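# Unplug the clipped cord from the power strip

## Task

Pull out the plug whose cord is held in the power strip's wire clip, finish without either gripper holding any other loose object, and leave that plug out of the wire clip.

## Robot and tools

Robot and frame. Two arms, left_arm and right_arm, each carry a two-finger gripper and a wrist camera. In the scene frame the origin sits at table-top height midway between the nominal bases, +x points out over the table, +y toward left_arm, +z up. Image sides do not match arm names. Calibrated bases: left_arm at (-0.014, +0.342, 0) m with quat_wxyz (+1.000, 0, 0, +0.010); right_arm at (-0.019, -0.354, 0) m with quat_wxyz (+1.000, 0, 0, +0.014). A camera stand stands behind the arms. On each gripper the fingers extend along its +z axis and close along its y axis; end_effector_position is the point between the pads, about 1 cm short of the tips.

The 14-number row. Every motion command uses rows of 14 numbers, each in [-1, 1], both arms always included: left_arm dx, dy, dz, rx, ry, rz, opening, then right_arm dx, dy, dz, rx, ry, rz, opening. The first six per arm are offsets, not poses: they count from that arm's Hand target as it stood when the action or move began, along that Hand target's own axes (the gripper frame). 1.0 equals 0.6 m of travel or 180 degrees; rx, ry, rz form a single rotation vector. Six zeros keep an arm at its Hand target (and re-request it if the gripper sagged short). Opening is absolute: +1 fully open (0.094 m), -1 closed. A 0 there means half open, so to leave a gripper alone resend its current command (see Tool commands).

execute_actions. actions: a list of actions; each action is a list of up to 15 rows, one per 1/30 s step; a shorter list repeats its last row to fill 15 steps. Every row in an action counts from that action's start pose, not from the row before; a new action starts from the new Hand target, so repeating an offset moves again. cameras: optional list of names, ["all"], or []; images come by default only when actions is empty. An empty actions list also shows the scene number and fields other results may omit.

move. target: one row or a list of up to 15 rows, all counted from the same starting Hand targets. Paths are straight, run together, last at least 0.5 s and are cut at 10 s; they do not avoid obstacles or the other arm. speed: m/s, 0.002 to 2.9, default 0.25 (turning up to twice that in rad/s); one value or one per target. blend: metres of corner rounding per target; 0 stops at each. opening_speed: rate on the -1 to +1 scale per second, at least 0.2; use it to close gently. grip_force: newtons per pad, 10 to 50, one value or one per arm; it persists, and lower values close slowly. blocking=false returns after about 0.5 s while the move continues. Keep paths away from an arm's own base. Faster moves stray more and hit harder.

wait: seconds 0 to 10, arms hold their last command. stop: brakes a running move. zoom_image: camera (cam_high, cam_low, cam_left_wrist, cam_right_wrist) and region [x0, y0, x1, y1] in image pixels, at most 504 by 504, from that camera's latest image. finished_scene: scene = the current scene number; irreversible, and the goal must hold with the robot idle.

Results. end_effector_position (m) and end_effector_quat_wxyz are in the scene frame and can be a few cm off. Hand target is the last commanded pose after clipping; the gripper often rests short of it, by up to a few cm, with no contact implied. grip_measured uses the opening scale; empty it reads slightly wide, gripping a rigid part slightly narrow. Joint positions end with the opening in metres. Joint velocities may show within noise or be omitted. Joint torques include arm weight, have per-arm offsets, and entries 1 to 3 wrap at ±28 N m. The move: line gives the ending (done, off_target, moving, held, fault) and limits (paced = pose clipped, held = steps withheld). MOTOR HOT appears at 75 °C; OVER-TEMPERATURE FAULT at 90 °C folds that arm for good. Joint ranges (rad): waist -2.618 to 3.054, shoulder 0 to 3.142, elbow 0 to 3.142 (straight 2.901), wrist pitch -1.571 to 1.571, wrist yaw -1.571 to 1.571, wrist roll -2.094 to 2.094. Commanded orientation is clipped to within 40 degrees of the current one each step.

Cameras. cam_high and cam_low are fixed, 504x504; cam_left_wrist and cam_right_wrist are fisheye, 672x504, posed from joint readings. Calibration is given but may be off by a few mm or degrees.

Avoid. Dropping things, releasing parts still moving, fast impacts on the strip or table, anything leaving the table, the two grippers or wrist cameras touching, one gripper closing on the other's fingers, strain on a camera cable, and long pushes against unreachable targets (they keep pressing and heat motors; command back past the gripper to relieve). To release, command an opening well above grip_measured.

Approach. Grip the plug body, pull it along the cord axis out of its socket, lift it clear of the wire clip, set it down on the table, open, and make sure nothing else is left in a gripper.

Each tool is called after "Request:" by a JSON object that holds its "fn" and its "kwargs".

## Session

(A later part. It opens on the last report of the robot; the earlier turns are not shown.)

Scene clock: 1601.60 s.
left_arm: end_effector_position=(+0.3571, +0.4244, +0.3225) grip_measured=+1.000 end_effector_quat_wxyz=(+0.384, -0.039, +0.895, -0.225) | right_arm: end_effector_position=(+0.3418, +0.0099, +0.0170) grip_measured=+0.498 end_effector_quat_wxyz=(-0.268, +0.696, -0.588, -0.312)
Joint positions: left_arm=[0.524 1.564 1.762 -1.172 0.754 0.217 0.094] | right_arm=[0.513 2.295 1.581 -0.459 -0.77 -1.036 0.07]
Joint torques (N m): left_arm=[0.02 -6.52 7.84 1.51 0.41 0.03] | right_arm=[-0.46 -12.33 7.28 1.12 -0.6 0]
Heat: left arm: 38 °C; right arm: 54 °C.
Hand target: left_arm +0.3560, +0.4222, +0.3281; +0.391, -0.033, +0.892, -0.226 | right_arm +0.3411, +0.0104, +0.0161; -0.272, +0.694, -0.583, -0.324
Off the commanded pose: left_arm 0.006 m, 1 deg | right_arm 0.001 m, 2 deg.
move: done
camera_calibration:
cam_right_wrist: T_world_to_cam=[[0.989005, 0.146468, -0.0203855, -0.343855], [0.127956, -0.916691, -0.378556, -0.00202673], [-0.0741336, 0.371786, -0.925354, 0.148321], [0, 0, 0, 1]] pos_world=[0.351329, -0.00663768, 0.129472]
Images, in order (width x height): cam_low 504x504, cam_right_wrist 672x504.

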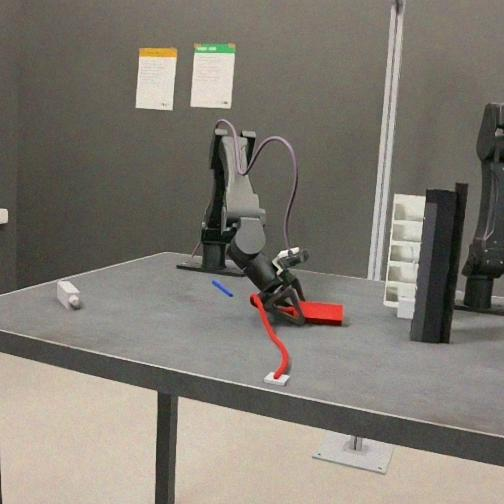

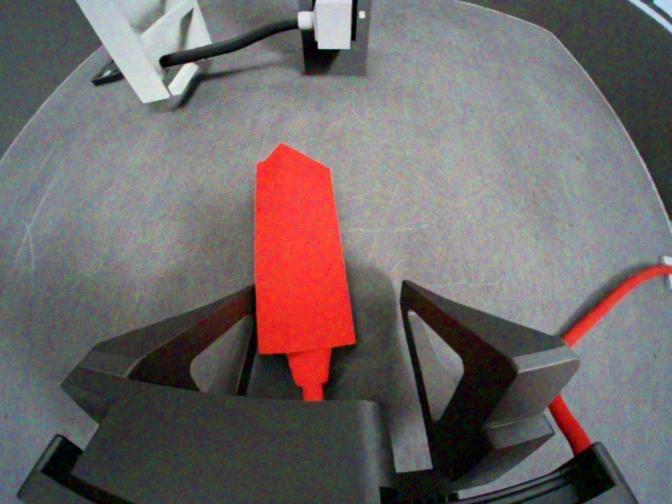

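Request:
{"fn": "move", "kwargs": {"target": [0,0,0,0,0,0,1, 0,0,0,0,0,0,1], "speed": 0.03, "opening_speed": 0.3, "cameras": ["cam_low","cam_right_wrist"]}}

Scene clock: 1614.73 s.
left_arm: end_effector_position=(+0.3571, +0.4244, +0.3225) grip_measured=+1.000 end_effector_quat_wxyz=(+0.384, -0.039, +0.895, -0.225) | right_arm: end_effector_position=(+0.3418, +0.0099, +0.0170) grip_measured=+0.998 end_effector_quat_wxyz=(-0.268, +0.696, -0.588, -0.312)
Joint positions: left_arm=[0.524 1.564 1.762 -1.172 0.754 0.217 0.094] | right_arm=[0.513 2.295 1.581 -0.459 -0.77 -1.036 0.094]
Joint torques (N m): left_arm=[-0.05 -6.45 7.84 1.52 0.42 0.02] | right_arm=[-0.57 -12.31 7.09 1.19 -0.59 -0.07]
Heat: left arm: 38 °C; right arm: 53 °C.
Hand target: left_arm +0.3560, +0.4222, +0.3281; +0.391, -0.033, +0.892, -0.226 | right_arm +0.3411, +0.0104, +0.0161; -0.272, +0.694, -0.583, -0.324
Off the commanded pose: left_arm 0.006 m, 1 deg | right_arm 0.001 m, 2 deg.
move: done
camera_calibration:
cam_right_wrist: T_world_to_cam=[[0.989005, 0.146468, -0.0203855, -0.343855], [0.127956, -0.916691, -0.378556, -0.00202673], [-0.0741336, 0.371786, -0.925354, 0.148321], [0, 0, 0, 1]] pos_world=[0.351329, -0.00663768, 0.129472]
Images, in order (width x height): cam_low 504x504, cam_right_wrist 672x504.

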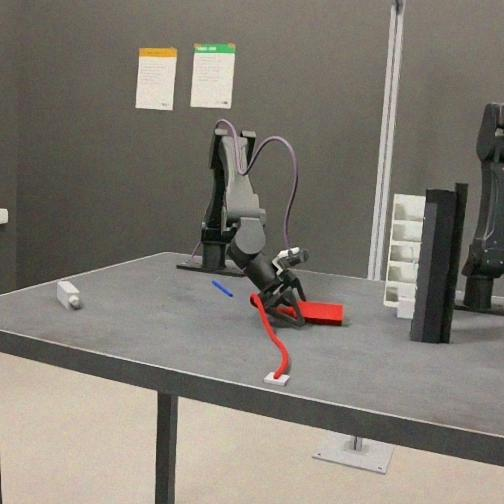

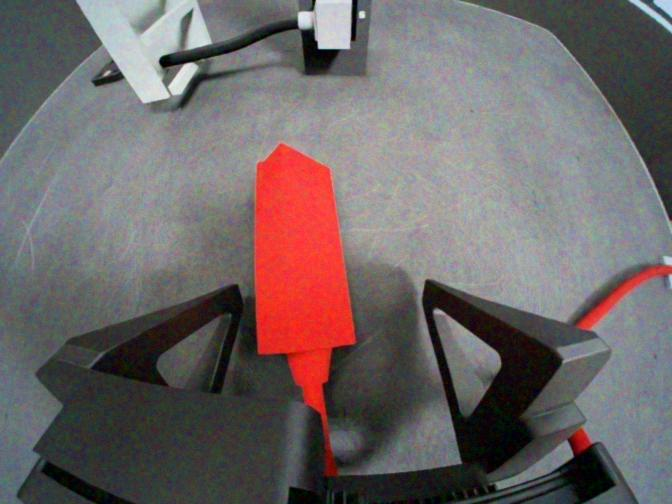

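Request:
{"fn": "move", "kwargs": {"target": [[0,0,0,0,0,0,1, 0,0,-0.1,0,0,0,1],[0,0,0,0,0,0,1, -0.1,0,-0.2,0,0,0,1]], "speed": 0.1, "blend": [0.02,0], "cameras": ["cam_high","cam_low","cam_right_wrist"]}}

Scene clock: 1641.97 s.
left_arm: end_effector_position=(+0.3571, +0.4244, +0.3225) grip_measured=+1.000 end_effector_quat_wxyz=(+0.384, -0.039, +0.895, -0.225) | right_arm: end_effector_position=(+0.3461, -0.0444, +0.1116) grip_measured=+0.998 end_effector_quat_wxyz=(-0.241, +0.690, -0.601, -0.323)
Joint positions: left_arm=[0.524 1.564 1.762 -1.172 0.754 0.217 0.094] | right_arm=[0.399 2.162 1.779 -0.961 -0.805 -1.187 0.094]
Joint torques (N m): left_arm=[-0.09 -6.54 7.82 1.49 0.42 0.02] | right_arm=[-0.77 -15.66 10.48 0.64 -0.68 -0.15]
Heat: left arm: 38 °C; right arm: 52 °C.
Hand target: left_arm +0.3560, +0.4222, +0.3281; +0.391, -0.033, +0.892, -0.226 | right_arm +0.3504, -0.0422, +0.1390; -0.272, +0.694, -0.583, -0.324
Off the commanded pose: left_arm 0.006 m, 1 deg | right_arm 0.028 m, 4 deg.
move: off_target (right_arm)
camera_calibration:
cam_right_wrist: T_world_to_cam=[[0.986444, 0.14285, -0.0807657, -0.330787], [0.104996, -0.927659, -0.358363, -0.011345], [-0.126115, 0.345025, -0.930082, 0.273687], [0, 0, 0, 1]] pos_world=[0.36201, -0.0577004, 0.223769]
Images, in order (width x height): cam_high 504x504, cam_low 504x504, cam_right_wrist 672x504.

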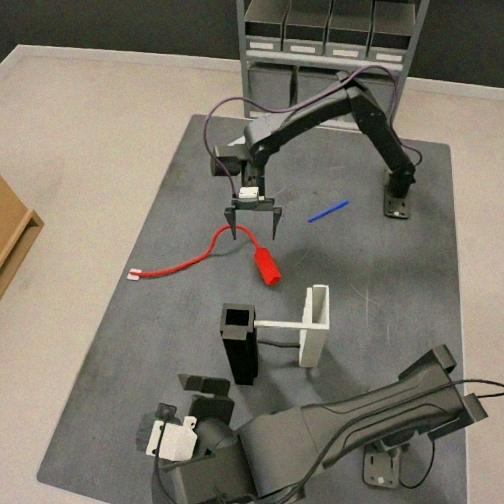

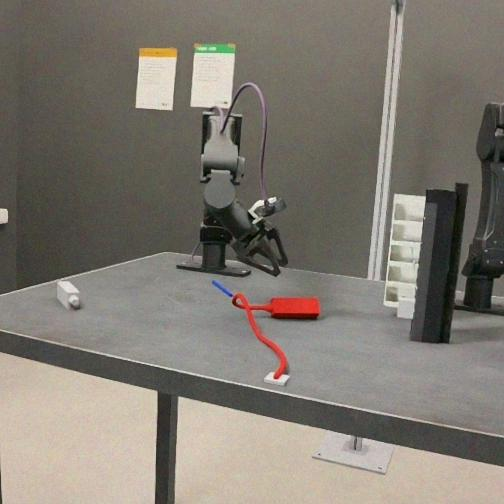

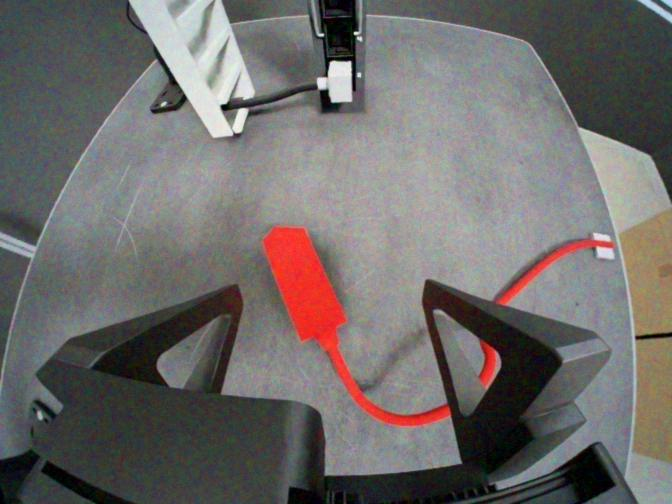

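Request:
{"fn": "move", "kwargs": {"target": [0,0,0,0,0,0,1, 0.1421,0.27988,-0.23522,0.2245,0.01189,0.37205,1], "speed": 0.15, "cameras": ["all"]}}

Scene clock: 1671.63 s.
left_arm: end_effector_position=(+0.3571, +0.4244, +0.3225) grip_measured=+1.000 end_effector_quat_wxyz=(+0.384, -0.039, +0.895, -0.225) | right_arm: end_effector_position=(+0.2147, -0.2274, +0.1659) grip_measured=+0.998 end_effector_quat_wxyz=(+0.251, -0.148, +0.935, +0.201)
Joint positions: left_arm=[0.524 1.564 1.762 -1.172 0.754 0.217 0.094] | right_arm=[0.243 1 0.868 -0.863 -0.33 0.055 0.094]
Joint torques (N m): left_arm=[-0.01 -6.42 7.79 1.51 0.37 0.01] | right_arm=[-0.87 -2.88 7.43 1.38 -0.03 0.05]
Heat: left arm: 38 °C; right arm: 55 °C.
Hand target: left_arm +0.3560, +0.4222, +0.3281; +0.391, -0.033, +0.892, -0.226 | right_arm +0.2132, -0.2317, +0.1646; +0.252, -0.140, +0.937, +0.196
Off the commanded pose: left_arm 0.006 m, 1 deg | right_arm 0.005 m, 1 deg.
move: done
camera_calibration:
cam_right_wrist: T_world_to_cam=[[0.352914, -0.878961, -0.320749, -0.227093], [-0.935629, -0.3341, -0.113909, 0.169978], [-0.0070403, 0.340302, -0.94029, 0.345843], [0, 0, 0, 1]] pos_world=[0.241616, -0.260507, 0.271715]

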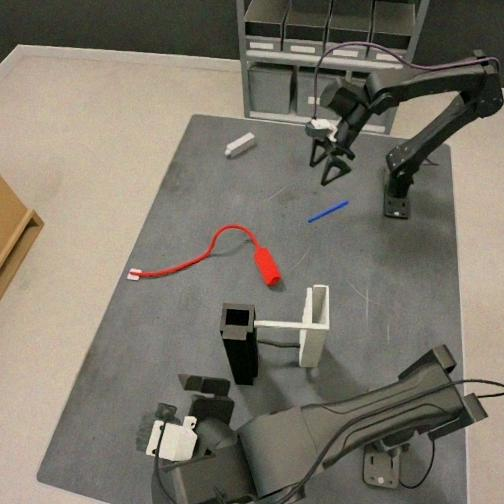

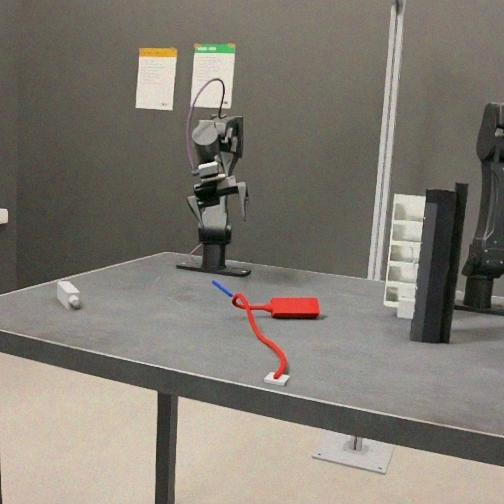

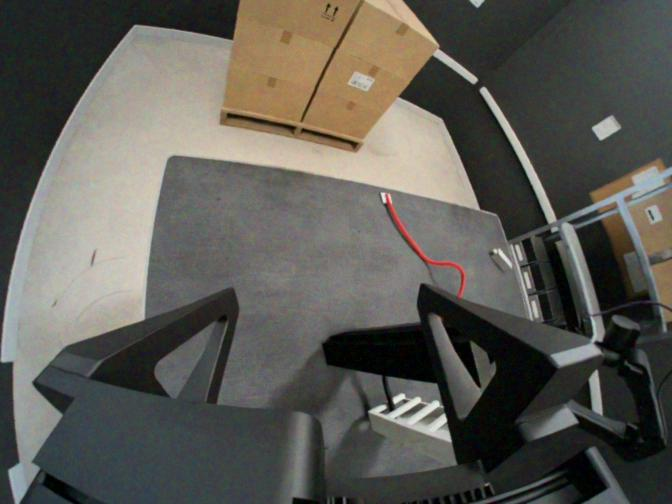

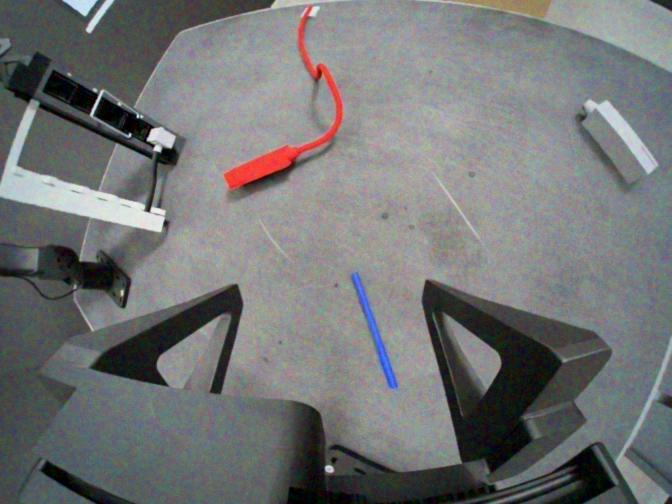

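Request:
{"fn": "wait", "kwargs": {"seconds": 10, "cameras": []}}

Request:
{"fn": "wait", "kwargs": {"seconds": 10, "cameras": []}}

Request:
{"fn": "wait", "kwargs": {"seconds": 10, "cameras": []}}

Request:
{"fn": "wait", "kwargs": {"seconds": 10, "cameras": []}}

Scene clock: 1688.83 s.
left_arm: end_effector_position=(+0.3571, +0.4244, +0.3225) grip_measured=+1.000 end_effector_quat_wxyz=(+0.384, -0.039, +0.895, -0.225) | right_arm: end_effector_position=(+0.2146, -0.2275, +0.1659) grip_measured=+0.998 end_effector_quat_wxyz=(+0.251, -0.148, +0.935, +0.201)
Joint positions: left_arm=[0.524 1.564 1.762 -1.172 0.754 0.217 0.094] | right_arm=[0.243 1 0.868 -0.864 -0.33 0.055 0.094]
Joint torques (N m): left_arm=[-0.05 -6.46 7.92 1.52 0.39 0.04] | right_arm=[-0.88 -2.88 7.54 1.34 -0.07 0.04]
Heat: left arm: 38 °C; right arm: 51 °C.
Hand target: left_arm +0.3560, +0.4222, +0.3281; +0.391, -0.033, +0.892, -0.226 | right_arm +0.2132, -0.2317, +0.1645; +0.252, -0.140, +0.937, +0.196
Tool commands: left_gripper/opening=+1.0 right_gripper/opening=+1.0
Off the commanded pose: left_arm 0.006 m, 1 deg | right_arm 0.005 m, 1 deg.
wait: 10.00 s; at rest from the start
No camera images: "cameras" was empty.

Scene clock: 1698.83 s.
left_arm: end_effector_position=(+0.3571, +0.4244, +0.3225) grip_measured=+1.000 end_effector_quat_wxyz=(+0.384, -0.039, +0.895, -0.225) | right_arm: end_effector_position=(+0.2146, -0.2275, +0.1659) grip_measured=+0.998 end_effector_quat_wxyz=(+0.251, -0.148, +0.935, +0.201)
Joint positions: left_arm=[0.524 1.564 1.762 -1.172 0.754 0.217 0.094] | right_arm=[0.243 1 0.868 -0.864 -0.33 0.055 0.094]
Joint torques (N m): left_arm=[0.02 -6.52 7.9 1.52 0.42 0.02] | right_arm=[-0.64 -2.96 7.58 1.36 -0.06 -0.02]
Heat: left arm: 38 °C; right arm: 49 °C.
Hand target: left_arm +0.3560, +0.4222, +0.3281; +0.391, -0.033, +0.892, -0.226 | right_arm +0.2132, -0.2317, +0.1645; +0.252, -0.140, +0.937, +0.196
Tool commands: left_gripper/opening=+1.0 right_gripper/opening=+1.0
Off the commanded pose: left_arm 0.006 m, 1 deg | right_arm 0.005 m, 1 deg.
wait: 10.00 s; at rest by 0.17 s
No camera images: "cameras" was empty.

Scene clock: 1708.83 s.
left_arm: end_effector_position=(+0.3571, +0.4244, +0.3225) grip_measured=+1.000 end_effector_quat_wxyz=(+0.384, -0.039, +0.895, -0.225) | right_arm: end_effector_position=(+0.2146, -0.2275, +0.1659) grip_measured=+0.998 end_effector_quat_wxyz=(+0.251, -0.148, +0.935, +0.201)
Joint positions: left_arm=[0.524 1.564 1.762 -1.172 0.754 0.217 0.094] | right_arm=[0.243 1 0.868 -0.864 -0.33 0.055 0.094]
Joint torques (N m): left_arm=[-0.01 -6.49 7.76 1.51 0.39 0.03] | right_arm=[-0.65 -3.07 7.32 1.38 -0.07 0.06]
Heat: left arm: 38 °C; right arm: 47 °C.
Hand target: left_arm +0.3560, +0.4222, +0.3281; +0.391, -0.033, +0.892, -0.226 | right_arm +0.2132, -0.2317, +0.1645; +0.252, -0.140, +0.937, +0.196
Tool commands: left_gripper/opening=+1.0 right_gripper/opening=+1.0
Off the commanded pose: left_arm 0.006 m, 1 deg | right_arm 0.005 m, 1 deg.
wait: 10.00 s; at rest by 0.17 s
No camera images: "cameras" was empty.

Scene clock: 1718.83 s.
left_arm: end_effector_position=(+0.3571, +0.4244, +0.3225) grip_measured=+1.000 end_effector_quat_wxyz=(+0.384, -0.039, +0.895, -0.225) | right_arm: end_effector_position=(+0.2146, -0.2275, +0.1659) grip_measured=+0.998 end_effector_quat_wxyz=(+0.251, -0.148, +0.935, +0.201)
Joint positions: left_arm=[0.524 1.564 1.762 -1.172 0.754 0.217 0.094] | right_arm=[0.243 1 0.868 -0.864 -0.33 0.055 0.094]
Joint torques (N m): left_arm=[-0.02 -6.48 7.79 1.51 0.41 0] | right_arm=[-0.81 -3.06 7.3 1.36 -0.05 0]
Heat: left arm: 38 °C; right arm: 46 °C.
Hand target: left_arm +0.3560, +0.4222, +0.3281; +0.391, -0.033, +0.892, -0.226 | right_arm +0.2132, -0.2317, +0.1645; +0.252, -0.140, +0.937, +0.196
Tool commands: left_gripper/opening=+1.0 right_gripper/opening=+1.0
Off the commanded pose: left_arm 0.006 m, 1 deg | right_arm 0.005 m, 1 deg.
wait: 10.00 s; at rest by 0.17 s
No camera images: "cameras" was empty.

Request:
{"fn": "wait", "kwargs": {"seconds": 1, "cameras": []}}

Scene clock: 1804.77 s.
left_arm: end_effector_position=(+0.3571, +0.4244, +0.3225) grip_measured=+1.000 end_effector_quat_wxyz=(+0.384, -0.039, +0.895, -0.225) | right_arm: end_effector_position=(+0.2146, -0.2275, +0.1659) grip_measured=+0.998 end_effector_quat_wxyz=(+0.251, -0.148, +0.935, +0.201)
Joint positions: left_arm=[0.524 1.564 1.762 -1.172 0.754 0.217 0.094] | right_arm=[0.243 1 0.868 -0.864 -0.33 0.055 0.094]
Joint torques (N m): left_arm=[-0.13 -6.53 7.9 1.51 0.4 0.04] | right_arm=[-0.59 -3.02 7.3 1.39 -0.08 -0.01]
Heat: left arm: 38 °C; right arm: 41 °C.
Hand target: left_arm +0.3560, +0.4222, +0.3281; +0.391, -0.033, +0.892, -0.226 | right_arm +0.2132, -0.2317, +0.1645; +0.252, -0.140, +0.937, +0.196
Tool commands: left_gripper/opening=+1.0 right_gripper/opening=+1.0
Off the commanded pose: left_arm 0.006 m, 1 deg | right_arm 0.005 m, 1 deg.
wait: 1.00 s; at rest from the start
No camera images: "cameras" was empty.

Request:
{"fn": "finished_scene", "kwargs": {"scene": 1}}

The scene is finished: the task was done.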